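# Stock fridge with six cart bottles, then close door

## Task

Move all six bottles from the cart into the refrigerator so each stands upright, then close the refrigerator door completely. The task fails if a glass bottle drops any real distance, if the door is swung open or closed violently, or if the robot topples or finishes leaning. At the end, release everything and back the robot away.

## Robot and tools

ROBOT. TidyBot++: a wheeled base 0.54 m long, 0.50 m wide, 0.38 m tall on four driven casters, carrying one seven-joint arm with a two-finger gripper. The shoulder sits 0.12 m ahead of the base centre, 0.68 m off the floor. Arm segments: upper arm 0.42 m, forearm 0.31 m, hand 0.31 m to the reported hand point. It starts folded, hand down, sticking out up to 0.08 m in front of the base. A downward hand reaches at most about 0.94 m high, and only close in. Cameras: base_camera (pinhole, 644x364) on the base, and wrist_camera (fisheye, 644x476) looking along the hand.

FRAMES. Base frame: origin on the floor beneath the base centre, x forward, y left, z up, metres. Odometry frame: the base frame as it was at scene start; base_odometry (x, y, heading in rad, left positive, -3.142 to 3.142) counts wheel turns only, so slip reads as travel and drift builds up. hand_pose is the midpoint between the finger pads, in the base frame; its z axis points out along the fingers and the fingers close along its y axis.

move. One action per call; keys base, joints, target, speeds, plus cameras and blocking.
- base: an object with any of translate_m (forward positive, -2 to 2 m), strafe_m (left positive, -2 to 2 m), rotate_rad (counter-clockwise from above positive, -6.3 to 6.3 rad). These are offsets measured from where the base stands when the command begins, not positions.
- joints: absolute targets keyed by name. joint_1_rad any angle (whole arm about vertical; positive is clockwise from above, opposite to rotate_rad). joint_2_rad -2.249 to 2.249 (shoulder, 0 = upper arm vertical). joint_3_rad any angle. joint_4_rad -2.579 to 2.579 (elbow, 0 = straight). joint_5_rad any angle. joint_6_rad -2.099 to 2.099 (wrist). joint_7_rad any angle (hand roll; hand down, positive is counter-clockwise from above, at 1.57 fingers open left/right). gripper_pos 0 (open, gap about 85 mm) to 1 (closed). Unlimited joints take the short way round, so send steps under half a turn.
- target: one flat list of seven numbers [x, y, z, qw, qx, qy, qz], an absolute hand pose in the base frame, metres then a unit quaternion, same format as hand_pose. With target, joints may hold only gripper_pos.
- speeds: caps for this action only: translate_m or strafe_m 0.05 to 0.5 m/s (put a combined drive's speed under just one), rotate_rad 0.1 to 1.57 rad/s, gripper_pos 0.234 to 0.993 per second. Defaults are the maxima.
- cameras: list of base_camera, wrist_camera or all; omitted means all, [] means none.
- blocking: true/omitted returns once everything is at rest; false returns in about 0.5 s while motion continues. A later move overrides only what it names.
A move with no action just reports state and images. Unknown keys make a call invalid; out-of-range values get it refused, and a refusal or an unrequested stop cancels the rest of the reply's move, wait and finished_scene calls.

wait: seconds 0 to 10; commands nothing and returns state and images, early if motions settle. stop: brakes all running motions; braked ones read "stopped" and may keep pressing on what they touch. zoom_image: camera (base_camera or wrist_camera) and region [x0, y0, x1, y1] in pixels from the top-left, at most 504 by 504, on that camera's latest image. finished_scene: scene = the current scene's number; irreversible.

RESULT LINES. "move" reads done or the worst status. base_status, joint_status, hand_status: done, moving, off_target (rested away from target, may still push), stopped, not_followed, contact_stop or time_out (unrequested stops). "joint command not followed" / "pose unreachable" with "cause:" mean a safety check held back arm targets (e.g. self-collision). hand_target is where the joints' targets would put the hand; hand_pose is the measured hand. joint_positions, motor_effort (percent of max, peak in brackets), base_tilt in degrees (forward/right positive), Motor temperatures, on_its_own, earlier move, pictures (image order). Warnings: ARM HIT, torque_fault (arm frozen 10 s), MOTOR HOT (60 °C), OVER-TEMPERATURE FAULT and limit_stop_at_motor_heat (arm sags until cooled; resend targets afterward).

PRACTICE. hand_status is done within 10 mm and 2 degrees; usually it lands a few cm off, so shift the next target by (wanted minus measured). To hold still, resend hand_target, not hand_pose. Loads make the arm droop; correct the same way, and never command a loaded joint to its current reading. The arm does not avoid obstacles and keeps pushing when blocked; nothing stops it hitting the base. Closed fingertips reach about 20 mm beyond the hand point and move about 13 mm outward while closing. Fingers that meet an object lock with roughly 100 to 130 N; target just past first contact for a softer grip.

AVOID. Releasing or dropping glass bottles from any height, yanking or slamming the refrigerator door, driving or turning while the raised arm is caught on something (tipping), reaching far out or swinging sideways while fully extended, hard impacts that cause torque faults, squeezing a bottle hard while it still rests on a surface, and holding loads stretched out long enough to overheat motors. Finish with the gripper open and the robot backed off.

Each tool is called after "Request:" as name([rows], argument=value, ...), one row to a line, values as JSON.

## Session

Request:
move()

Scene clock: 0.00 s.
Motor temperatures (°C): [37 32 35 35 39 43 40]
base_odometry: x=+0.000 y=+0.000 heading=+0.000
base_tilt: forward=-0.2 right=+0.1
base_status: not commanded
joint_positions: joint_1_rad=-0.001 joint_2_rad=-0.332 joint_3_rad=+3.118 joint_4_rad=-2.528 joint_5_rad=+0.028 joint_6_rad=-0.882 joint_7_rad=+1.564 gripper_pos=+0.000
joint_status: not commanded
motor_effort: joint_1_rad=+0 joint_2_rad=-1 joint_3_rad=+1 joint_4_rad=+12 joint_5_rad=+0 joint_6_rad=+0 joint_7_rad=+0
hand_pose: x=+0.2561 y=-0.0030 z=+0.5848 quat_wxyz=(+0.015, +0.999, +0.017, +0.032) (m; base frame)
hand_target: x=+0.2565 y=-0.0030 z=+0.5851 quat_wxyz=(+0.015, +0.999, +0.017, +0.032) (m; base frame)
hand_status: not commanded
pictures: base_camera, wrist_camera

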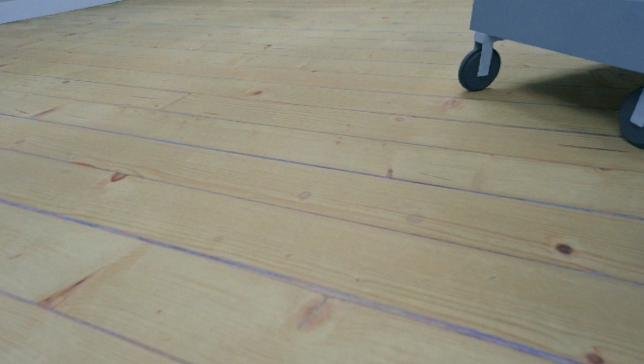

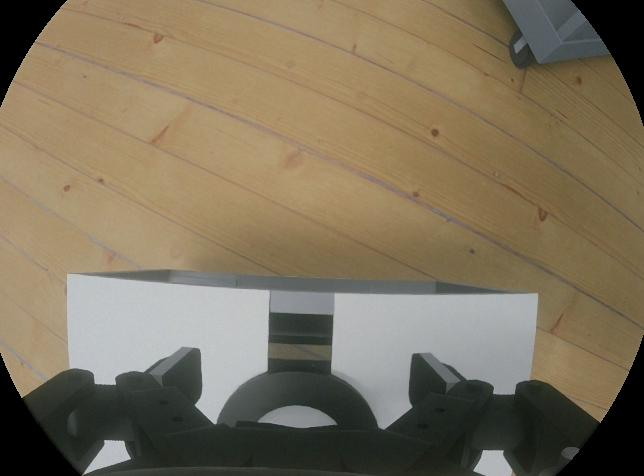

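Request:
move(joints={"joint_6_rad": 0.55})

Request:
move(joints={"joint_1_rad": 0.9})

Request:
move(joints={"joint_1_rad": -0.9})

Scene clock: 11.17 s.
Motor temperatures (°C): [37 32 35 35 39 43 40]
move: done
base_odometry: x=+0.000 y=+0.000 heading=+0.000
base_tilt: forward=-0.1 right=+0.0
base_status: not commanded
joint_positions: joint_1_rad=-0.001 joint_2_rad=-0.332 joint_3_rad=+3.118 joint_4_rad=-2.528 joint_5_rad=+0.028 joint_6_rad=+0.476 joint_7_rad=+1.564 gripper_pos=+0.000
joint_status: all done
motor_effort: joint_1_rad=+0(1) joint_2_rad=-6(6) joint_3_rad=+1(2) joint_4_rad=+16(17) joint_5_rad=+0(1) joint_6_rad=+8(10) joint_7_rad=+1(1)
hand_pose: x=+0.5439 y=+0.0168 z=+0.8490 quat_wxyz=(-0.004, +0.758, +0.023, +0.652) (m; base frame)
hand_target: x=+0.5466 y=+0.0176 z=+0.8722 quat_wxyz=(-0.005, +0.733, +0.023, +0.680) (m; base frame)
hand_status: not commanded
pictures: base_camera, wrist_camera
camera_calibration:
wrist_camera: T_world_to_cam=[[0.0292399, -0.998681, 0.0421947, -0.0448573], [-0.113246, -0.0452507, -0.992536, 0.964271], [0.993137, 0.0242432, -0.11442, -0.312586], [0, 0, 0, 1]] pos_world=[0.420952, 0.00641391, 0.9232]

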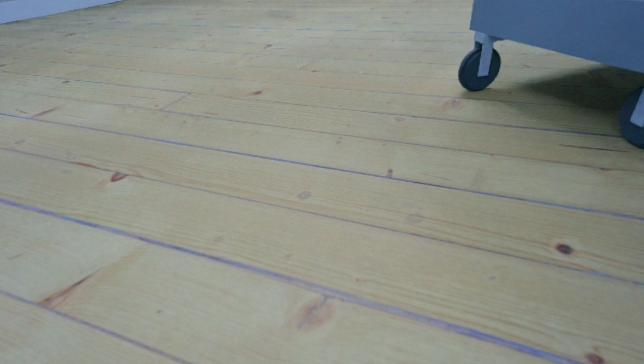

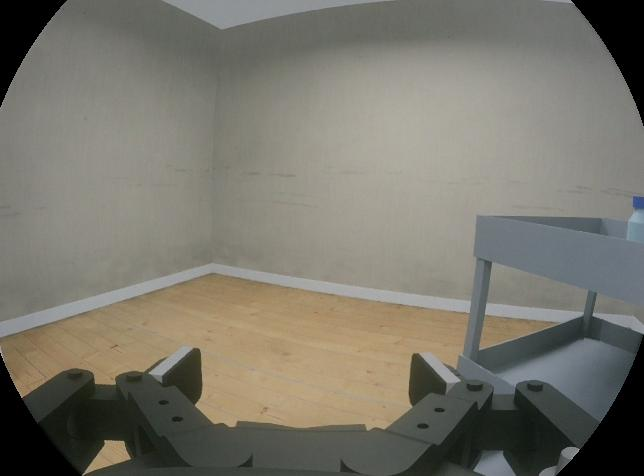

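Scene clock: 13.33 s.
Motor temperatures (°C): [37 32 35 35 39 43 40]
move: done
base_odometry: x=+0.000 y=+0.000 heading=+0.000
base_tilt: forward=-0.2 right=+0.1
base_status: not commanded
joint_positions: joint_1_rad=+0.883 joint_2_rad=-0.332 joint_3_rad=+3.118 joint_4_rad=-2.528 joint_5_rad=+0.028 joint_6_rad=+0.476 joint_7_rad=+1.564 gripper_pos=+0.000
joint_status: all done
motor_effort: joint_1_rad=+0(2) joint_2_rad=-6(6) joint_3_rad=+2(2) joint_4_rad=+16(17) joint_5_rad=-1(1) joint_6_rad=+9(9) joint_7_rad=+1(1)
hand_pose: x=+0.4012 y=-0.3180 z=+0.8490 quat_wxyz=(+0.276, +0.694, -0.304, +0.591) (m; base frame)
hand_target: x=+0.3983 y=-0.3243 z=+0.8722 quat_wxyz=(+0.292, +0.670, -0.298, +0.614) (m; base frame)
hand_status: not commanded
pictures: base_camera, wrist_camera
camera_calibration:
wrist_camera: T_world_to_cam=[[-0.754008, -0.655509, 0.0421947, 0.0483492], [-0.106771, 0.0589257, -0.992536, 0.9635], [0.64813, -0.752885, -0.11442, -0.27153], [0, 0, 0, 1]] pos_world=[0.315316, -0.229512, 0.9232]

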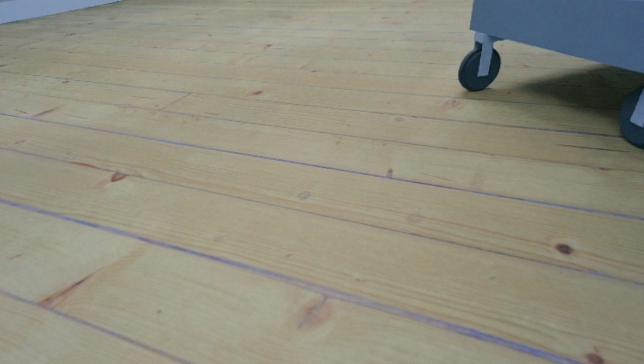

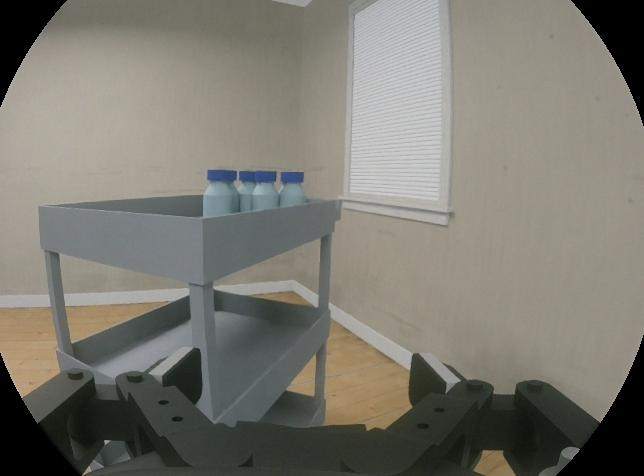

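Scene clock: 16.30 s.
Motor temperatures (°C): [37 32 35 35 39 43 40]
move: done
base_odometry: x=+0.000 y=+0.000 heading=+0.000
base_tilt: forward=-0.2 right=+0.1
base_status: not commanded
joint_positions: joint_1_rad=-0.883 joint_2_rad=-0.332 joint_3_rad=+3.118 joint_4_rad=-2.528 joint_5_rad=+0.028 joint_6_rad=+0.476 joint_7_rad=+1.564 gripper_pos=+0.000
joint_status: all done
motor_effort: joint_1_rad=+0(2) joint_2_rad=-6(6) joint_3_rad=+1(2) joint_4_rad=+16(17) joint_5_rad=+0(1) joint_6_rad=+8(10) joint_7_rad=+1(1)
hand_pose: x=+0.3760 y=+0.3388 z=+0.8490 quat_wxyz=(-0.282, +0.675, +0.344, +0.588) (m; base frame)
hand_target: x=+0.3714 y=+0.3456 z=+0.8722 quat_wxyz=(-0.300, +0.650, +0.339, +0.610) (m; base frame)
hand_status: not commanded
pictures: base_camera, wrist_camera
camera_calibration:
wrist_camera: T_world_to_cam=[[0.789793, -0.611921, 0.0421947, -0.135363], [-0.0370053, -0.116202, -0.992536, 0.955198], [0.612256, 0.782336, -0.11442, -0.267261], [0, 0, 0, 1]] pos_world=[0.305889, 0.237252, 0.9232]

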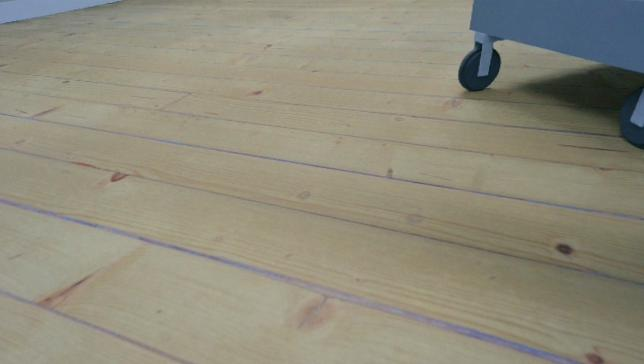

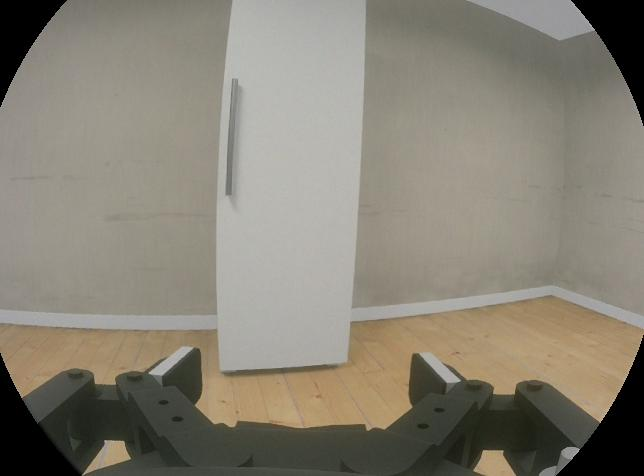

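Request:
zoom_image(camera="wrist_camera", region=[200, 0, 400, 400])

Request:
move(joints={"joint_1_rad": 0.75, "joint_2_rad": 0.1, "joint_4_rad": -1.9, "joint_6_rad": -0.2}, cameras=["wrist_camera"])

Scaled by 1.260.

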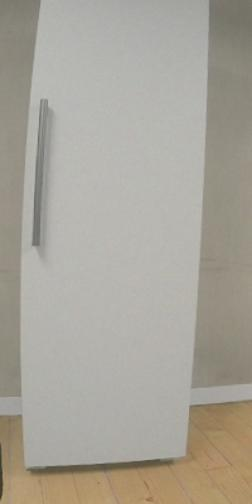

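Scene clock: 32.53 s.
Motor temperatures (°C): [37 32 35 35 39 43 40]
move: done
base_odometry: x=+0.000 y=+0.000 heading=+0.000
base_tilt: forward=-0.2 right=+0.1
base_status: not commanded
joint_positions: joint_1_rad=+0.737 joint_2_rad=+0.067 joint_3_rad=+3.118 joint_4_rad=-1.939 joint_5_rad=+0.028 joint_6_rad=-0.115 joint_7_rad=+1.564 gripper_pos=+0.000
joint_status: all done
motor_effort: joint_1_rad=-1(2) joint_2_rad=-20(20) joint_3_rad=+1(2) joint_4_rad=+17(17) joint_5_rad=+0(1) joint_6_rad=+7(10) joint_7_rad=+0(1)
hand_pose: x=+0.5567 y=-0.3780 z=+0.8065 quat_wxyz=(+0.176, +0.821, -0.297, +0.456) (m; base frame)
hand_target: x=+0.5517 y=-0.3851 z=+0.7865 quat_wxyz=(+0.167, +0.836, -0.309, +0.422) (m; base frame)
hand_status: not commanded
pictures: wrist_camera
camera_calibration:
wrist_camera: T_world_to_cam=[[-0.64858, -0.760152, 0.038887, 0.0324686], [-0.396821, 0.294096, -0.869506, 1.09261], [0.64952, -0.579375, -0.49239, -0.0526635], [0, 0, 0, 1]] pos_world=[0.488835, -0.327163, 0.922836]

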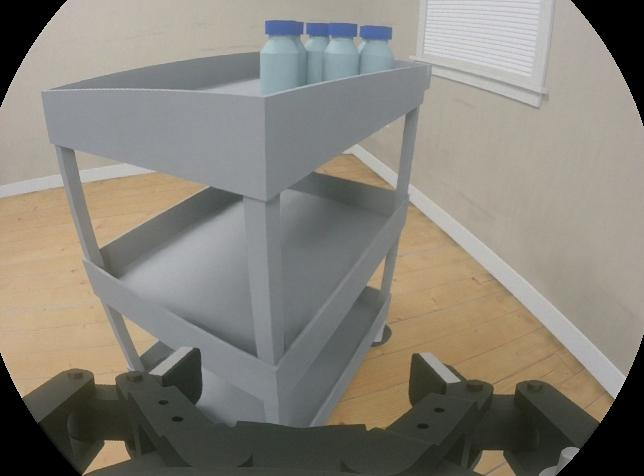

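Request:
move(base={"translate_m": 0.70, "strafe_m": 1.039, "rotate_rad": 1.185}, joints={"joint_1_rad": 0.0, "joint_2_rad": -0.5, "joint_3_rad": 3.14, "joint_4_rad": -2.23, "joint_5_rad": 0.0, "joint_6_rad": 0.2, "joint_7_rad": 1.57})

Scene clock: 99.93 s.
Motor temperatures (°C): [37 32 35 36 39 43 40]
move: done
base_odometry: x=+0.700 y=+1.039 heading=+1.185
base_tilt: forward=-0.2 right=+0.1
base_status: done
joint_positions: joint_1_rad=+0.013 joint_2_rad=-0.494 joint_3_rad=+3.121 joint_4_rad=-2.209 joint_5_rad=+0.028 joint_6_rad=+0.125 joint_7_rad=+1.564 gripper_pos=+0.000
joint_status: all done
motor_effort: joint_1_rad=+0(5) joint_2_rad=-4(22) joint_3_rad=+2(5) joint_4_rad=+19(19) joint_5_rad=+0(1) joint_6_rad=+9(10) joint_7_rad=+1(2)
hand_pose: x=+0.5417 y=+0.0076 z=+1.0006 quat_wxyz=(+0.008, +0.714, +0.014, +0.700) (m; base frame)
hand_target: x=+0.5387 y=+0.0022 z=+1.0139 quat_wxyz=(-0.001, +0.693, +0.000, +0.721) (m; base frame)
hand_status: not commanded
pictures: base_camera, wrist_camera
camera_calibration:
wrist_camera: T_world_to_cam=[[-0.00331662, -0.998876, 0.0472834, -0.047794], [0.0148902, -0.0473278, -0.998768, 1.05089], [0.999884, -0.00260848, 0.0150304, -0.4258], [0, 0, 0, 1]] pos_world=[0.409944, 0.000885259, 1.05825]

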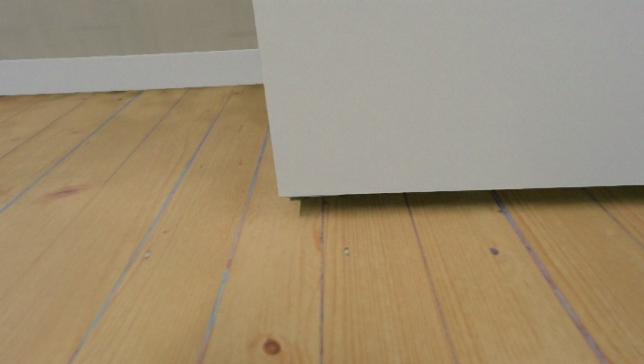

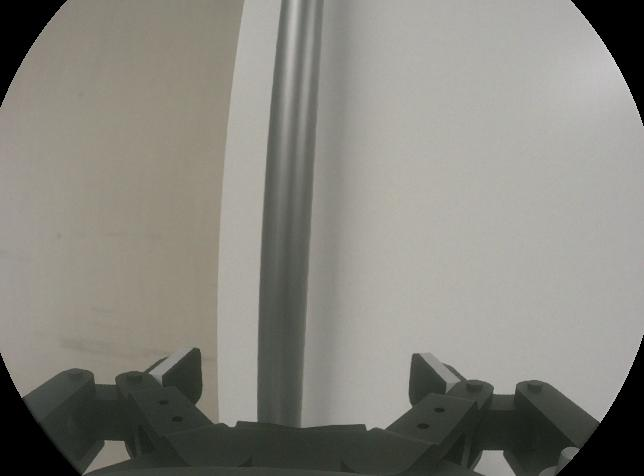

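Request:
move(base={"translate_m": 0.05, "strafe_m": 0.013, "rotate_rad": -0.03}, speeds={"translate_m": 0.15})

Scene clock: 123.43 s.
Motor temperatures (°C): [37 32 35 36 39 43 40]
move: done
base_odometry: x=+0.707 y=+1.091 heading=+1.155
base_tilt: forward=-0.2 right=+0.1
base_status: done
joint_positions: joint_1_rad=+0.012 joint_2_rad=-0.495 joint_3_rad=+3.124 joint_4_rad=-2.210 joint_5_rad=+0.028 joint_6_rad=+0.126 joint_7_rad=+1.564 gripper_pos=+0.000
joint_status: not commanded
motor_effort: joint_1_rad=-1(2) joint_2_rad=-4(6) joint_3_rad=+1(3) joint_4_rad=+19(19) joint_5_rad=+0(1) joint_6_rad=+8(10) joint_7_rad=+1(1)
hand_pose: x=+0.5413 y=+0.0069 z=+1.0012 quat_wxyz=(+0.008, +0.713, +0.013, +0.701) (m; base frame)
hand_target: x=+0.5387 y=+0.0022 z=+1.0139 quat_wxyz=(-0.001, +0.693, +0.000, +0.721) (m; base frame)
hand_status: not commanded
pictures: base_camera, wrist_camera
camera_calibration:
wrist_camera: T_world_to_cam=[[-0.00430493, -0.998922, 0.0462174, -0.0469462], [0.0164052, -0.0462821, -0.998794, 1.05062], [0.999856, -0.00354153, 0.0165867, -0.426949], [0, 0, 0, 1]] pos_world=[0.40945, 0.000217153, 1.0586]

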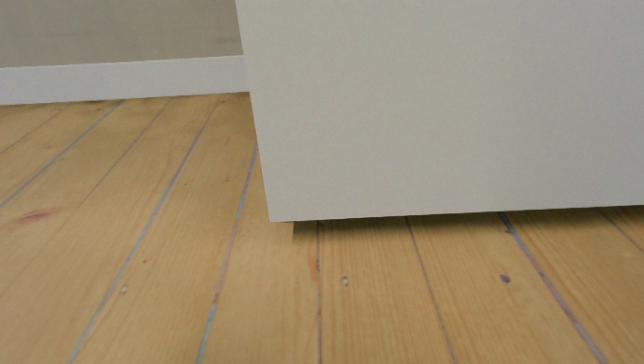

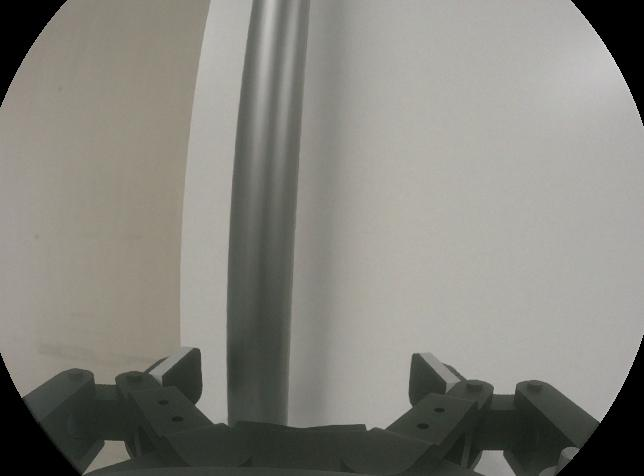

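Request:
zoom_image(camera="wrist_camera", region=[160, 180, 460, 460])

Scaled by 1.680.

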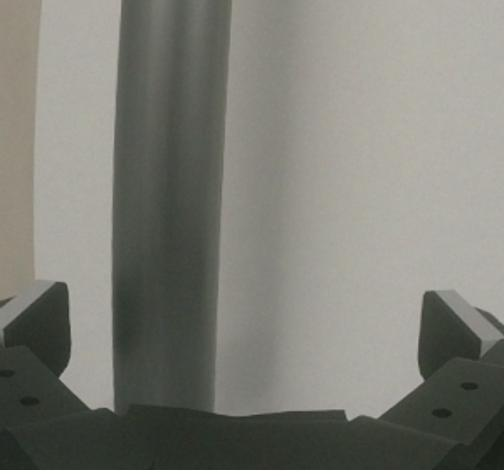

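Request:
move(base={"strafe_m": 0.02}, speeds={"strafe_m": 0.1}, cameras=["wrist_camera"])

Request:
zoom_image(camera="wrist_camera", region=[160, 180, 460, 460])

Scene clock: 138.13 s.
Motor temperatures (°C): [37 32 35 36 39 43 40]
move: done
base_odometry: x=+0.689 y=+1.099 heading=+1.155
base_tilt: forward=-0.1 right=+0.0
base_status: done
joint_positions: joint_1_rad=+0.012 joint_2_rad=-0.495 joint_3_rad=+3.124 joint_4_rad=-2.210 joint_5_rad=+0.028 joint_6_rad=+0.126 joint_7_rad=+1.564 gripper_pos=+0.000
joint_status: not commanded
motor_effort: joint_1_rad=+0(1) joint_2_rad=-4(5) joint_3_rad=+1(3) joint_4_rad=+19(19) joint_5_rad=+0(1) joint_6_rad=+9(9) joint_7_rad=+0(1)
hand_pose: x=+0.5413 y=+0.0066 z=+1.0012 quat_wxyz=(+0.008, +0.713, +0.013, +0.701) (m; base frame)
hand_target: x=+0.5387 y=+0.0022 z=+1.0139 quat_wxyz=(-0.001, +0.693, +0.000, +0.721) (m; base frame)
hand_status: not commanded
pictures: wrist_camera
camera_calibration:
wrist_camera: T_world_to_cam=[[-0.00481016, -0.998935, 0.0458956, -0.046666], [0.0164485, -0.045969, -0.998807, 1.0506], [0.999853, -0.0040495, 0.0166521, -0.427018], [0, 0, 0, 1]] pos_world=[0.40945, -0.0000505548, 1.0586]

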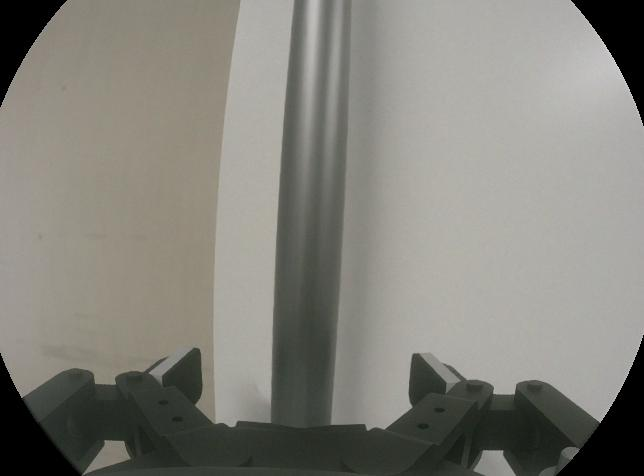

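Scaled by 1.680.

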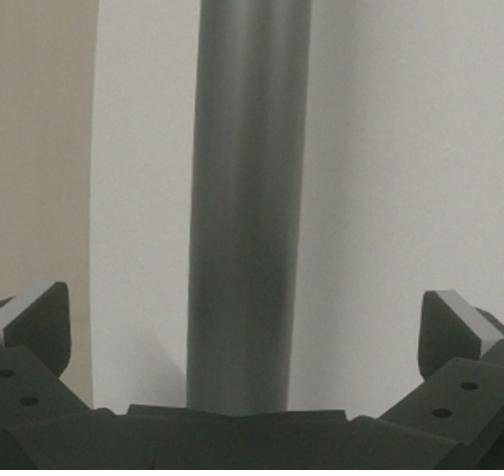

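Request:
move(base={"translate_m": 0.034}, speeds={"translate_m": 0.1}, cameras=[])

Request:
move(joints={"gripper_pos": 0.66}, speeds={"gripper_pos": 0.234}, cameras=["wrist_camera"])

Request:
zoom_image(camera="wrist_camera", region=[160, 180, 460, 460])

Scene clock: 152.80 s.
Motor temperatures (°C): [37 32 35 36 39 43 40]
move: done
base_odometry: x=+0.702 y=+1.130 heading=+1.155
base_tilt: forward=-0.1 right=+0.1
base_status: done
joint_positions: joint_1_rad=+0.012 joint_2_rad=-0.497 joint_3_rad=+3.124 joint_4_rad=-2.210 joint_5_rad=+0.028 joint_6_rad=+0.126 joint_7_rad=+1.564 gripper_pos=+0.000
joint_status: not commanded
motor_effort: joint_1_rad=-1(1) joint_2_rad=-3(6) joint_3_rad=+2(2) joint_4_rad=+19(20) joint_5_rad=+0(1) joint_6_rad=+8(10) joint_7_rad=+1(1)
hand_pose: x=+0.5407 y=+0.0066 z=+1.0019 quat_wxyz=(+0.008, +0.713, +0.013, +0.701) (m; base frame)
hand_target: x=+0.5387 y=+0.0022 z=+1.0139 quat_wxyz=(-0.001, +0.693, +0.000, +0.721) (m; base frame)
hand_status: not commanded
pictures: none
No camera images: "cameras" was empty.

Scene clock: 155.93 s.
Motor temperatures (°C): [37 32 35 36 39 43 40]
move: done
base_odometry: x=+0.702 y=+1.130 heading=+1.155
base_tilt: forward=-0.2 right=+0.1
base_status: not commanded
joint_positions: joint_1_rad=-0.005 joint_2_rad=-0.522 joint_3_rad=+3.131 joint_4_rad=-2.224 joint_5_rad=+0.028 joint_6_rad=+0.126 joint_7_rad=+1.564 gripper_pos=+0.656
joint_status: all done
motor_effort: joint_1_rad=-3(4) joint_2_rad=+4(4) joint_3_rad=-2(7) joint_4_rad=+22(22) joint_5_rad=+1(2) joint_6_rad=+11(11) joint_7_rad=+1(2)
hand_pose: x=+0.5318 y=+0.0100 z=+1.0042 quat_wxyz=(+0.003, +0.708, +0.016, +0.706) (m; base frame)
hand_target: x=+0.5387 y=+0.0022 z=+1.0139 quat_wxyz=(-0.001, +0.693, +0.000, +0.721) (m; base frame)
hand_status: not commanded
pictures: wrist_camera
camera_calibration:
wrist_camera: T_world_to_cam=[[0.00521015, -0.999063, 0.0429594, -0.0457719], [0.0308923, -0.0427787, -0.998607, 1.04598], [0.999509, 0.00653, 0.0306404, -0.431573], [0, 0, 0, 1]] pos_world=[0.399286, 0.00183492, 1.05971]

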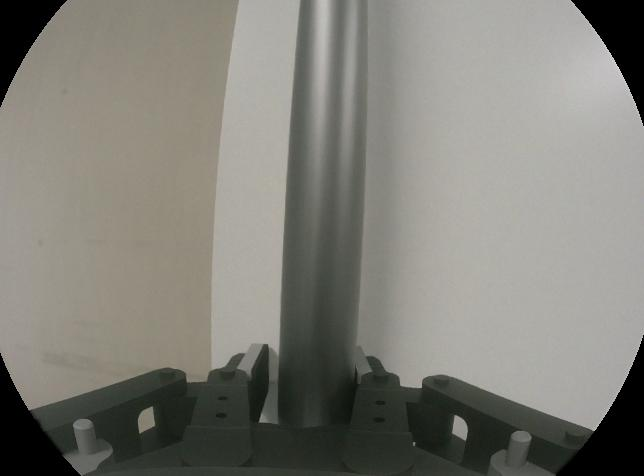

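Scaled by 1.680.

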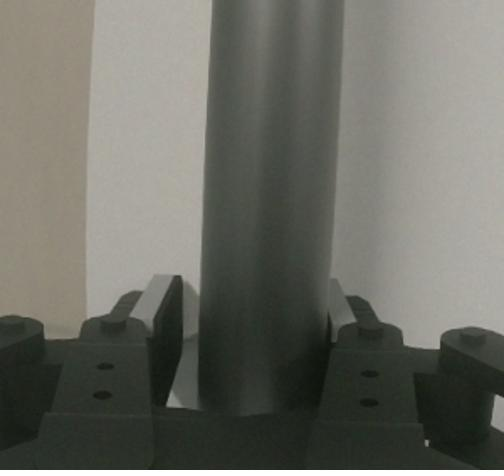

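Request:
move(base={"translate_m": -0.015}, speeds={"translate_m": 0.05}, cameras=[])

Request:
move(joints={"gripper_pos": 0.72}, speeds={"gripper_pos": 0.234}, cameras=["wrist_camera"])

Scene clock: 162.27 s.
Motor temperatures (°C): [37 32 35 36 39 43 40]
move: done
base_odometry: x=+0.696 y=+1.116 heading=+1.155
base_tilt: forward=-0.2 right=+0.0
base_status: done
joint_positions: joint_1_rad=-0.004 joint_2_rad=-0.500 joint_3_rad=+3.132 joint_4_rad=-2.224 joint_5_rad=+0.028 joint_6_rad=+0.134 joint_7_rad=+1.564 gripper_pos=+0.660
joint_status: not commanded
motor_effort: joint_1_rad=+0(3) joint_2_rad=-3(5) joint_3_rad=+1(2) joint_4_rad=+19(21) joint_5_rad=-1(1) joint_6_rad=+8(9) joint_7_rad=+1(1)
hand_pose: x=+0.5389 y=+0.0094 z=+0.9971 quat_wxyz=(+0.003, +0.714, +0.015, +0.700) (m; base frame)
hand_target: x=+0.5387 y=+0.0022 z=+1.0139 quat_wxyz=(-0.001, +0.693, +0.000, +0.721) (m; base frame)
hand_status: not commanded
pictures: none
No camera images: "cameras" was empty.

Scene clock: 162.83 s.
Motor temperatures (°C): [37 32 35 36 39 43 40]
move: done
base_odometry: x=+0.696 y=+1.116 heading=+1.155
base_tilt: forward=-0.2 right=+0.1
base_status: not commanded
joint_positions: joint_1_rad=-0.002 joint_2_rad=-0.500 joint_3_rad=+3.134 joint_4_rad=-2.224 joint_5_rad=+0.028 joint_6_rad=+0.134 joint_7_rad=+1.564 gripper_pos=+0.718
joint_status: all done
motor_effort: joint_1_rad=-2(4) joint_2_rad=-3(4) joint_3_rad=-1(2) joint_4_rad=+19(19) joint_5_rad=+0(1) joint_6_rad=+9(9) joint_7_rad=+0(1)
hand_pose: x=+0.5390 y=+0.0072 z=+0.9971 quat_wxyz=(+0.005, +0.714, +0.013, +0.700) (m; base frame)
hand_target: x=+0.5387 y=+0.0022 z=+1.0139 quat_wxyz=(-0.001, +0.693, +0.000, +0.721) (m; base frame)
hand_status: not commanded
pictures: wrist_camera
camera_calibration:
wrist_camera: T_world_to_cam=[[0.000272745, -0.999143, 0.0413995, -0.0440844], [0.0155152, -0.0413903, -0.999023, 1.04727], [0.99988, 0.000914799, 0.0154906, -0.423551], [0, 0, 0, 1]] pos_world=[0.407264, -0.000312306, 1.05463]

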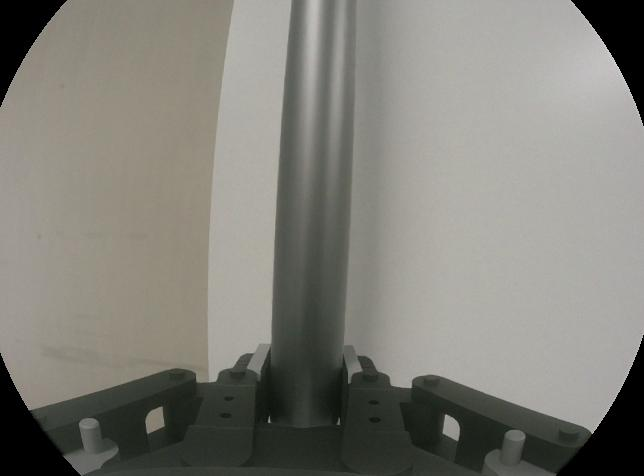

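Request:
move(joints={"gripper_pos": 0.75}, speeds={"gripper_pos": 0.234}, cameras=[])

Scene clock: 166.37 s.
Motor temperatures (°C): [37 32 35 36 39 43 40]
move: done
base_odometry: x=+0.696 y=+1.116 heading=+1.155
base_tilt: forward=-0.2 right=+0.0
base_status: not commanded
joint_positions: joint_1_rad=-0.001 joint_2_rad=-0.500 joint_3_rad=+3.134 joint_4_rad=-2.224 joint_5_rad=+0.028 joint_6_rad=+0.134 joint_7_rad=+1.564 gripper_pos=+0.736
joint_status: all done
motor_effort: joint_1_rad=-2(3) joint_2_rad=-1(3) joint_3_rad=-1(2) joint_4_rad=+21(21) joint_5_rad=+2(2) joint_6_rad=+9(10) joint_7_rad=+2(2)
hand_pose: x=+0.5390 y=+0.0070 z=+0.9971 quat_wxyz=(+0.005, +0.714, +0.013, +0.700) (m; base frame)
hand_target: x=+0.5387 y=+0.0022 z=+1.0139 quat_wxyz=(-0.001, +0.693, +0.000, +0.721) (m; base frame)
hand_status: not commanded
pictures: none
No camera images: "cameras" was empty.

Request:
move(base={"translate_m": -0.101, "strafe_m": -0.135, "rotate_rad": 0.2}, speeds={"translate_m": 0.1, "rotate_rad": 0.11})

Scene clock: 188.23 s.
Motor temperatures (°C): [37 32 35 36 39 43 40]
move: done
base_odometry: x=+0.779 y=+0.969 heading=+1.355
base_tilt: forward=-0.1 right=+0.0
base_status: done
joint_positions: joint_1_rad=-0.005 joint_2_rad=-0.465 joint_3_rad=+3.138 joint_4_rad=-2.217 joint_5_rad=+0.027 joint_6_rad=+0.169 joint_7_rad=+1.564 gripper_pos=+0.741
joint_status: not commanded
motor_effort: joint_1_rad=+1(5) joint_2_rad=-9(17) joint_3_rad=+2(7) joint_4_rad=+19(21) joint_5_rad=+1(2) joint_6_rad=+9(10) joint_7_rad=+1(3)
hand_pose: x=+0.5506 y=+0.0072 z=+0.9976 quat_wxyz=(+0.003, +0.711, +0.013, +0.703) (m; base frame)
hand_target: x=+0.5387 y=+0.0022 z=+1.0139 quat_wxyz=(-0.001, +0.693, +0.000, +0.721) (m; base frame)
hand_status: not commanded
pictures: base_camera, wrist_camera
camera_calibration:
wrist_camera: T_world_to_cam=[[0.00142544, -0.999257, 0.0385122, -0.0418799], [0.0229243, -0.0384694, -0.998997, 1.04347], [0.999736, 0.00230688, 0.0228524, -0.442419], [0, 0, 0, 1]] pos_world=[0.418441, -0.00068641, 1.05415]

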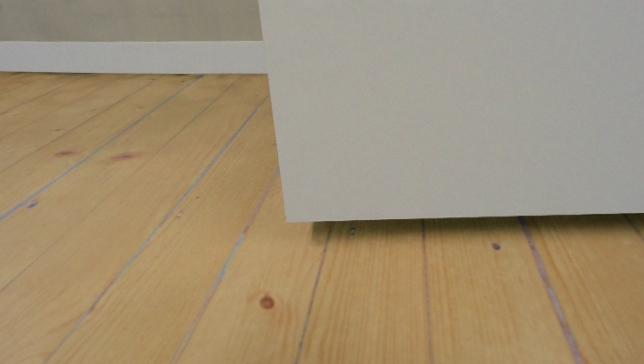

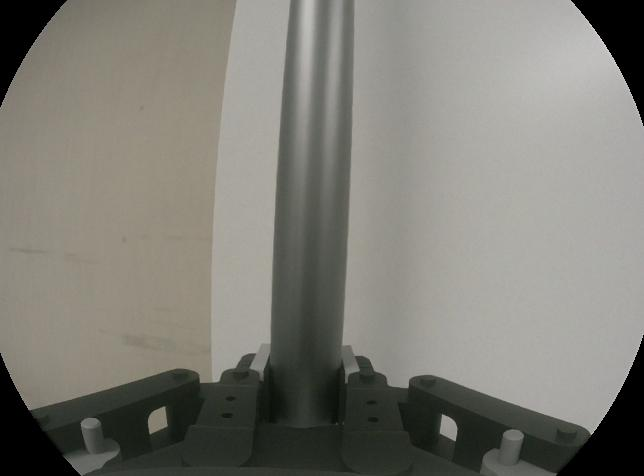

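Request:
move(base={"translate_m": -0.10, "strafe_m": -0.168, "rotate_rad": 0.25}, speeds={"translate_m": 0.1, "rotate_rad": 0.13})

Scene clock: 196.63 s.
Motor temperatures (°C): [37 32 35 36 39 43 40]
move: done
base_odometry: x=+0.922 y=+0.835 heading=+1.605
base_tilt: forward=-0.1 right=+0.1
base_status: done
joint_positions: joint_1_rad=-0.011 joint_2_rad=-0.469 joint_3_rad=+3.127 joint_4_rad=-2.220 joint_5_rad=+0.025 joint_6_rad=+0.170 joint_7_rad=+1.564 gripper_pos=+0.741
joint_status: not commanded
motor_effort: joint_1_rad=-4(7) joint_2_rad=-7(15) joint_3_rad=-3(9) joint_4_rad=+20(21) joint_5_rad=+2(3) joint_6_rad=+11(12) joint_7_rad=+2(3)
hand_pose: x=+0.5492 y=+0.0147 z=+0.9973 quat_wxyz=(-0.001, +0.711, +0.018, +0.703) (m; base frame)
hand_target: x=+0.5387 y=+0.0022 z=+1.0139 quat_wxyz=(-0.001, +0.693, +0.000, +0.721) (m; base frame)
hand_status: not commanded
pictures: base_camera, wrist_camera
camera_calibration:
wrist_camera: T_world_to_cam=[[0.0151448, -0.999071, 0.0403388, -0.0437798], [0.0244898, -0.0399607, -0.998901, 1.04253], [0.999585, 0.0161161, 0.0238618, -0.44213], [0, 0, 0, 1]] pos_world=[0.417079, 0.00504642, 1.0537]

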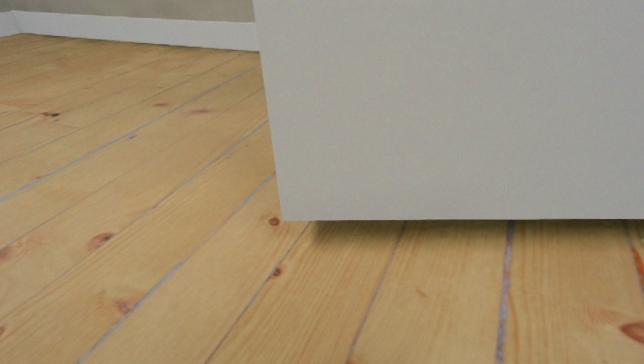

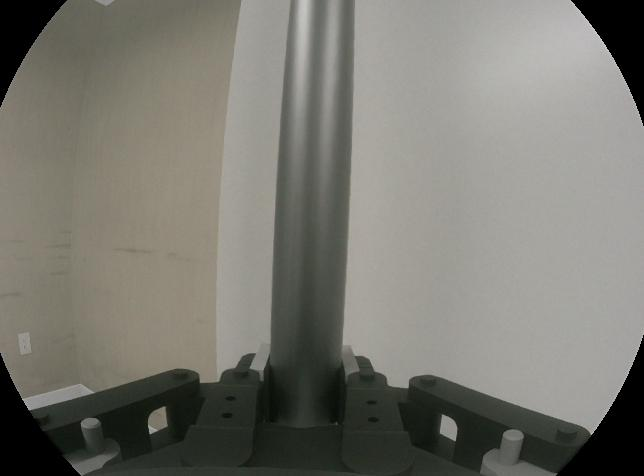

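Request:
move(base={"translate_m": -0.138, "strafe_m": -0.231, "rotate_rad": 0.35}, speeds={"translate_m": 0.12, "rotate_rad": 0.15}, cameras=["base_camera"])

Scene clock: 222.53 s.
Motor temperatures (°C): [37 32 35 36 39 43 40]
move: done
base_odometry: x=+1.157 y=+0.705 heading=+1.955
base_tilt: forward=-0.2 right=+0.1
base_status: done
joint_positions: joint_1_rad=-0.013 joint_2_rad=-0.471 joint_3_rad=+3.124 joint_4_rad=-2.223 joint_5_rad=+0.020 joint_6_rad=+0.170 joint_7_rad=+1.564 gripper_pos=+0.741
joint_status: not commanded
motor_effort: joint_1_rad=+1(7) joint_2_rad=-8(14) joint_3_rad=+3(10) joint_4_rad=+20(22) joint_5_rad=+1(2) joint_6_rad=+10(12) joint_7_rad=+2(3)
hand_pose: x=+0.5481 y=+0.0172 z=+0.9963 quat_wxyz=(-0.004, +0.711, +0.019, +0.703) (m; base frame)
hand_target: x=+0.5387 y=+0.0022 z=+1.0139 quat_wxyz=(-0.001, +0.693, +0.000, +0.721) (m; base frame)
hand_status: not commanded
pictures: base_camera

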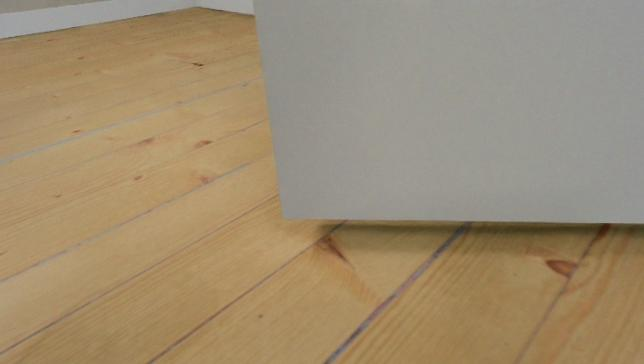

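Request:
move(base={"translate_m": -0.152, "strafe_m": -0.268, "rotate_rad": 0.4}, speeds={"translate_m": 0.15, "rotate_rad": 0.19}, cameras=["base_camera"])

Request:
move(base={"translate_m": -0.152, "strafe_m": -0.268, "rotate_rad": 0.4}, speeds={"translate_m": 0.15, "rotate_rad": 0.19}, cameras=["base_camera", "wrist_camera"])

Scene clock: 231.53 s.
Motor temperatures (°C): [37 32 35 36 39 43 40]
move: done
base_odometry: x=+1.463 y=+0.665 heading=+2.356
base_tilt: forward=-0.2 right=+0.1
base_status: done
joint_positions: joint_1_rad=-0.023 joint_2_rad=-0.475 joint_3_rad=+3.113 joint_4_rad=-2.229 joint_5_rad=+0.020 joint_6_rad=+0.170 joint_7_rad=+1.564 gripper_pos=+0.741
joint_status: not commanded
motor_effort: joint_1_rad=+2(8) joint_2_rad=-7(13) joint_3_rad=+4(11) joint_4_rad=+21(23) joint_5_rad=+1(2) joint_6_rad=+10(12) joint_7_rad=+3(3)
hand_pose: x=+0.5458 y=+0.0274 z=+0.9942 quat_wxyz=(-0.009, +0.711, +0.028, +0.702) (m; base frame)
hand_target: x=+0.5387 y=+0.0022 z=+1.0139 quat_wxyz=(-0.001, +0.693, +0.000, +0.721) (m; base frame)
hand_status: not commanded
pictures: base_camera

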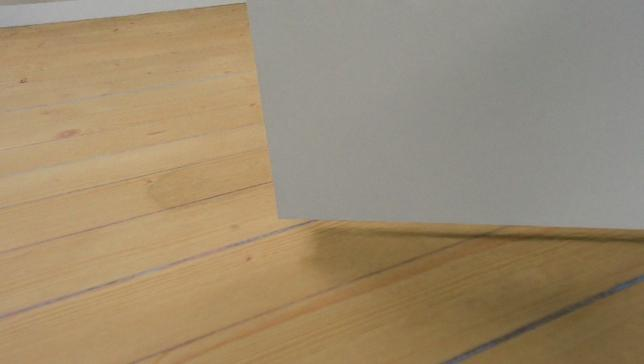

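Scene clock: 246.53 s.
Motor temperatures (°C): [37 32 35 36 39 43 40]
move: done
base_odometry: x=+1.760 y=+0.747 heading=+2.756
base_tilt: forward=-0.2 right=+0.0
base_status: done
joint_positions: joint_1_rad=-0.035 joint_2_rad=-0.483 joint_3_rad=+3.094 joint_4_rad=-2.239 joint_5_rad=+0.019 joint_6_rad=+0.170 joint_7_rad=+1.564 gripper_pos=+0.741
joint_status: not commanded
motor_effort: joint_1_rad=+10(11) joint_2_rad=-6(11) joint_3_rad=+13(15) joint_4_rad=+21(24) joint_5_rad=-1(2) joint_6_rad=+11(14) joint_7_rad=+3(3)
hand_pose: x=+0.5416 y=+0.0420 z=+0.9914 quat_wxyz=(-0.016, +0.711, +0.041, +0.701) (m; base frame)
hand_target: x=+0.5387 y=+0.0022 z=+1.0139 quat_wxyz=(-0.001, +0.693, +0.000, +0.721) (m; base frame)
hand_status: not commanded
pictures: base_camera, wrist_camera
camera_calibration:
wrist_camera: T_world_to_cam=[[0.068277, -0.996367, 0.0509088, -0.0555176], [0.0230412, -0.0494394, -0.998511, 1.03878], [0.9974, 0.0693483, 0.0195819, -0.431641], [0, 0, 0, 1]] pos_world=[0.410374, 0.0259746, 1.04852]

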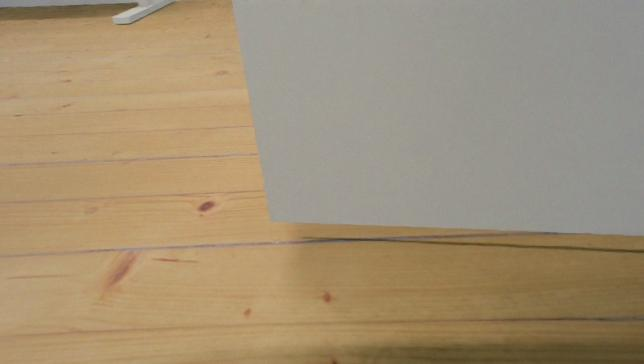

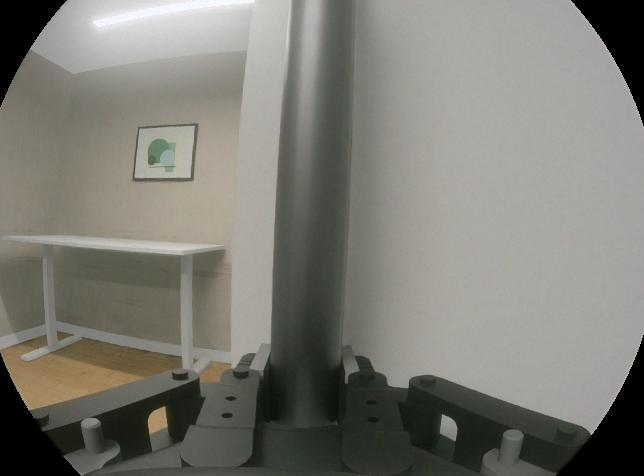

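Request:
move(base={"translate_m": -0.09, "strafe_m": -0.10, "rotate_rad": 0.2}, speeds={"translate_m": 0.1, "rotate_rad": 0.14}, cameras=["base_camera", "wrist_camera"])

Scene clock: 262.90 s.
Motor temperatures (°C): [37 32 35 36 39 43 40]
move: done
base_odometry: x=+1.881 y=+0.805 heading=+2.956
base_tilt: forward=-0.2 right=+0.1
base_status: done
joint_positions: joint_1_rad=-0.020 joint_2_rad=-0.487 joint_3_rad=+3.110 joint_4_rad=-2.244 joint_5_rad=+0.019 joint_6_rad=+0.170 joint_7_rad=+1.564 gripper_pos=+0.741
joint_status: not commanded
motor_effort: joint_1_rad=+1(7) joint_2_rad=-7(10) joint_3_rad=+3(10) joint_4_rad=+24(25) joint_5_rad=+0(1) joint_6_rad=+13(15) joint_7_rad=+1(3)
hand_pose: x=+0.5414 y=+0.0273 z=+0.9902 quat_wxyz=(-0.008, +0.712, +0.028, +0.701) (m; base frame)
hand_target: x=+0.5387 y=+0.0022 z=+1.0139 quat_wxyz=(-0.001, +0.693, +0.000, +0.721) (m; base frame)
hand_status: not commanded
pictures: base_camera, wrist_camera
camera_calibration:
wrist_camera: T_world_to_cam=[[0.0393007, -0.998278, 0.0435398, -0.0470422], [0.0203242, -0.0427658, -0.998878, 1.03853], [0.999021, 0.0401415, 0.0186085, -0.429528], [0, 0, 0, 1]] pos_world=[0.409849, 0.0146943, 1.04741]

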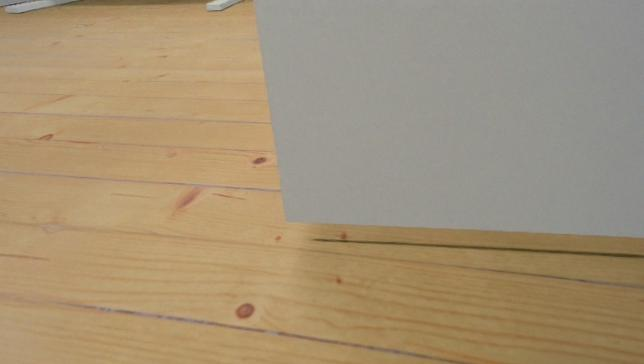

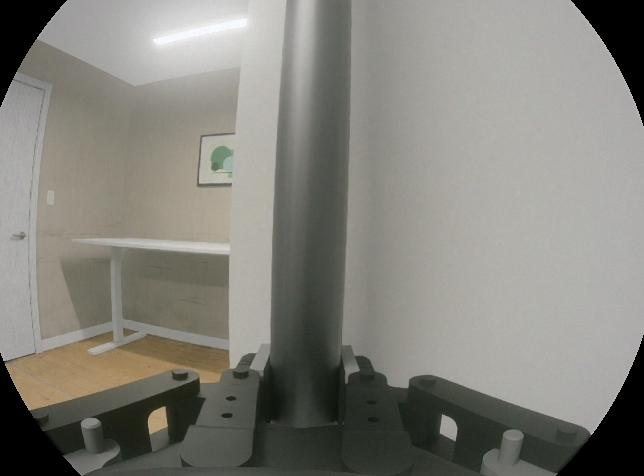

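Request:
move(base={"translate_m": -0.09, "strafe_m": -0.10, "rotate_rad": 0.2}, speeds={"translate_m": 0.1, "rotate_rad": 0.14}, cameras=["base_camera"])

Scene clock: 269.93 s.
Motor temperatures (°C): [37 32 35 36 39 43 40]
move: done
base_odometry: x=+1.988 y=+0.887 heading=-3.127
base_tilt: forward=-0.2 right=+0.1
base_status: done
joint_positions: joint_1_rad=-0.008 joint_2_rad=-0.487 joint_3_rad=+3.127 joint_4_rad=-2.246 joint_5_rad=+0.019 joint_6_rad=+0.170 joint_7_rad=+1.564 gripper_pos=+0.741
joint_status: not commanded
motor_effort: joint_1_rad=+0(3) joint_2_rad=-7(10) joint_3_rad=+2(5) joint_4_rad=+24(26) joint_5_rad=-1(2) joint_6_rad=+14(15) joint_7_rad=+0(1)
hand_pose: x=+0.5418 y=+0.0133 z=+0.9890 quat_wxyz=(-0.002, +0.713, +0.016, +0.701) (m; base frame)
hand_target: x=+0.5387 y=+0.0022 z=+1.0139 quat_wxyz=(-0.001, +0.693, +0.000, +0.721) (m; base frame)
hand_status: not commanded
pictures: base_camera

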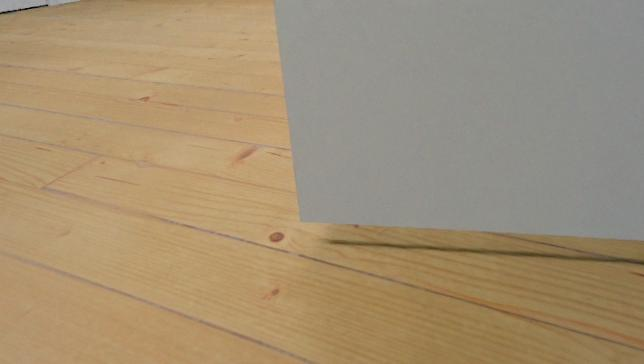

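Request:
move(joints={"gripper_pos": 0.0}, speeds={"gripper_pos": 0.5}, cameras=[])

Request:
move(base={"translate_m": -0.25}, speeds={"translate_m": 0.25}, cameras=["wrist_camera", "base_camera"])

Scene clock: 297.07 s.
Motor temperatures (°C): [37 32 35 36 39 43 40]
move: done
base_odometry: x=+1.988 y=+0.887 heading=-3.127
base_tilt: forward=-0.2 right=+0.1
base_status: not commanded
joint_positions: joint_1_rad=-0.008 joint_2_rad=-0.492 joint_3_rad=+3.127 joint_4_rad=-2.244 joint_5_rad=+0.019 joint_6_rad=+0.171 joint_7_rad=+1.564 gripper_pos=+0.000
joint_status: all done
motor_effort: joint_1_rad=-1(1) joint_2_rad=-4(7) joint_3_rad=+1(2) joint_4_rad=+19(24) joint_5_rad=+0(1) joint_6_rad=+8(13) joint_7_rad=+1(1)
hand_pose: x=+0.5405 y=+0.0133 z=+0.9925 quat_wxyz=(-0.002, +0.711, +0.015, +0.703) (m; base frame)
hand_target: x=+0.5387 y=+0.0022 z=+1.0139 quat_wxyz=(-0.001, +0.693, +0.000, +0.721) (m; base frame)
hand_status: not commanded
pictures: none
No camera images: "cameras" was empty.

Scene clock: 298.93 s.
Motor temperatures (°C): [37 32 35 36 39 43 40]
move: done
base_odometry: x=+2.238 y=+0.891 heading=-3.127
base_tilt: forward=-0.1 right=+0.1
base_status: done
joint_positions: joint_1_rad=-0.008 joint_2_rad=-0.495 joint_3_rad=+3.127 joint_4_rad=-2.244 joint_5_rad=+0.019 joint_6_rad=+0.171 joint_7_rad=+1.564 gripper_pos=+0.000
joint_status: not commanded
motor_effort: joint_1_rad=+0(1) joint_2_rad=-4(7) joint_3_rad=+1(2) joint_4_rad=+19(19) joint_5_rad=-1(1) joint_6_rad=+9(9) joint_7_rad=+1(1)
hand_pose: x=+0.5394 y=+0.0133 z=+0.9940 quat_wxyz=(-0.002, +0.710, +0.015, +0.704) (m; base frame)
hand_target: x=+0.5387 y=+0.0022 z=+1.0139 quat_wxyz=(-0.001, +0.693, +0.000, +0.721) (m; base frame)
hand_status: not commanded
pictures: base_camera, wrist_camera
camera_calibration:
wrist_camera: T_world_to_cam=[[0.0117047, -0.999291, 0.0357731, -0.0384463], [0.0276955, -0.0354379, -0.998988, 1.03771], [0.999548, 0.0126836, 0.0272611, -0.435585], [0, 0, 0, 1]] pos_world=[0.407098, 0.00387994, 1.04991]

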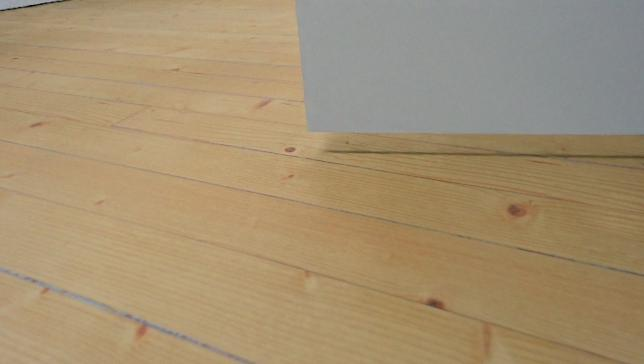

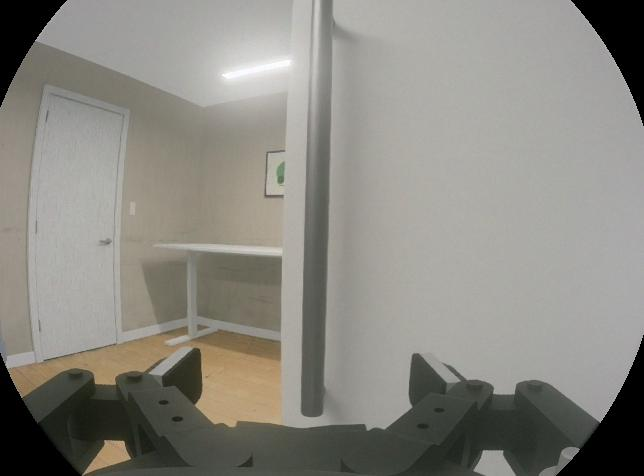

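Request:
move(base={"translate_m": 0.648, "strafe_m": 0.662}, cameras=[])

Request:
move(base={"translate_m": 0.896, "strafe_m": -0.293, "rotate_rad": -2.0}, speeds={"rotate_rad": 0.9}, cameras=["wrist_camera", "base_camera"])

Scene clock: 312.93 s.
Motor temperatures (°C): [37 32 35 36 39 43 40]
move: done
base_odometry: x=+1.600 y=+0.219 heading=-3.127
base_tilt: forward=-0.2 right=+0.1
base_status: done
joint_positions: joint_1_rad=-0.008 joint_2_rad=-0.497 joint_3_rad=+3.127 joint_4_rad=-2.244 joint_5_rad=+0.019 joint_6_rad=+0.171 joint_7_rad=+1.564 gripper_pos=+0.000
joint_status: not commanded
motor_effort: joint_1_rad=+0(1) joint_2_rad=-4(6) joint_3_rad=+2(3) joint_4_rad=+19(20) joint_5_rad=+0(1) joint_6_rad=+9(10) joint_7_rad=+1(2)
hand_pose: x=+0.5389 y=+0.0132 z=+0.9946 quat_wxyz=(-0.002, +0.709, +0.015, +0.705) (m; base frame)
hand_target: x=+0.5387 y=+0.0022 z=+1.0139 quat_wxyz=(-0.001, +0.693, +0.000, +0.721) (m; base frame)
hand_status: not commanded
pictures: none
No camera images: "cameras" was empty.

Scene clock: 316.27 s.
Motor temperatures (°C): [37 32 35 36 39 43 40]
move: done
base_odometry: x=+0.700 y=+0.499 heading=+1.156
base_tilt: forward=-0.2 right=+0.1
base_status: done
joint_positions: joint_1_rad=-0.008 joint_2_rad=-0.498 joint_3_rad=+3.127 joint_4_rad=-2.244 joint_5_rad=+0.019 joint_6_rad=+0.171 joint_7_rad=+1.564 gripper_pos=+0.000
joint_status: not commanded
motor_effort: joint_1_rad=+0(1) joint_2_rad=-4(5) joint_3_rad=+1(3) joint_4_rad=+19(19) joint_5_rad=+0(2) joint_6_rad=+9(9) joint_7_rad=+1(1)
hand_pose: x=+0.5386 y=+0.0131 z=+0.9950 quat_wxyz=(-0.001, +0.709, +0.015, +0.705) (m; base frame)
hand_target: x=+0.5387 y=+0.0022 z=+1.0139 quat_wxyz=(-0.001, +0.693, +0.000, +0.721) (m; base frame)
hand_status: not commanded
pictures: base_camera, wrist_camera
camera_calibration:
wrist_camera: T_world_to_cam=[[0.0111904, -0.999303, 0.0356143, -0.0382769], [0.0301157, -0.0352635, -0.998924, 1.03738], [0.999484, 0.0122509, 0.0297001, -0.437244], [0, 0, 0, 1]] pos_world=[0.406205, 0.0036881, 1.05061]

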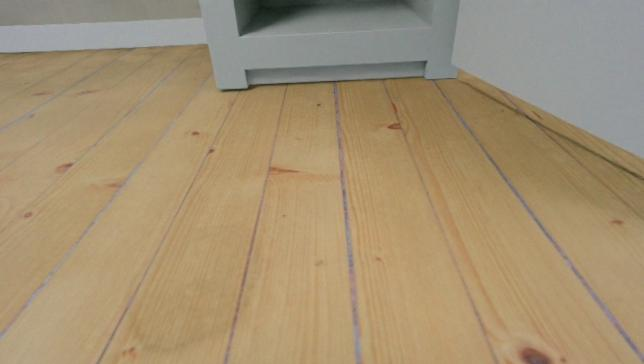

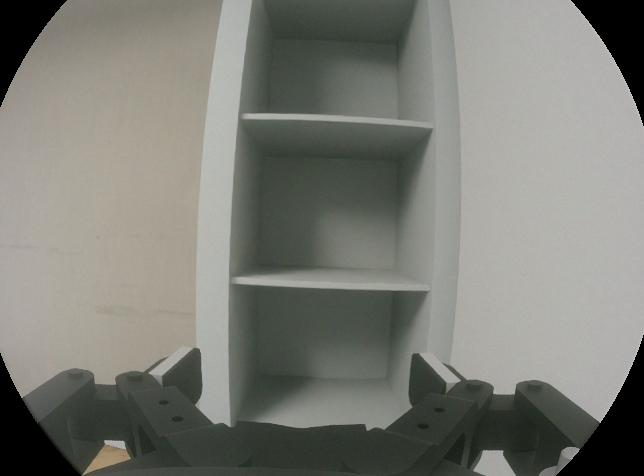

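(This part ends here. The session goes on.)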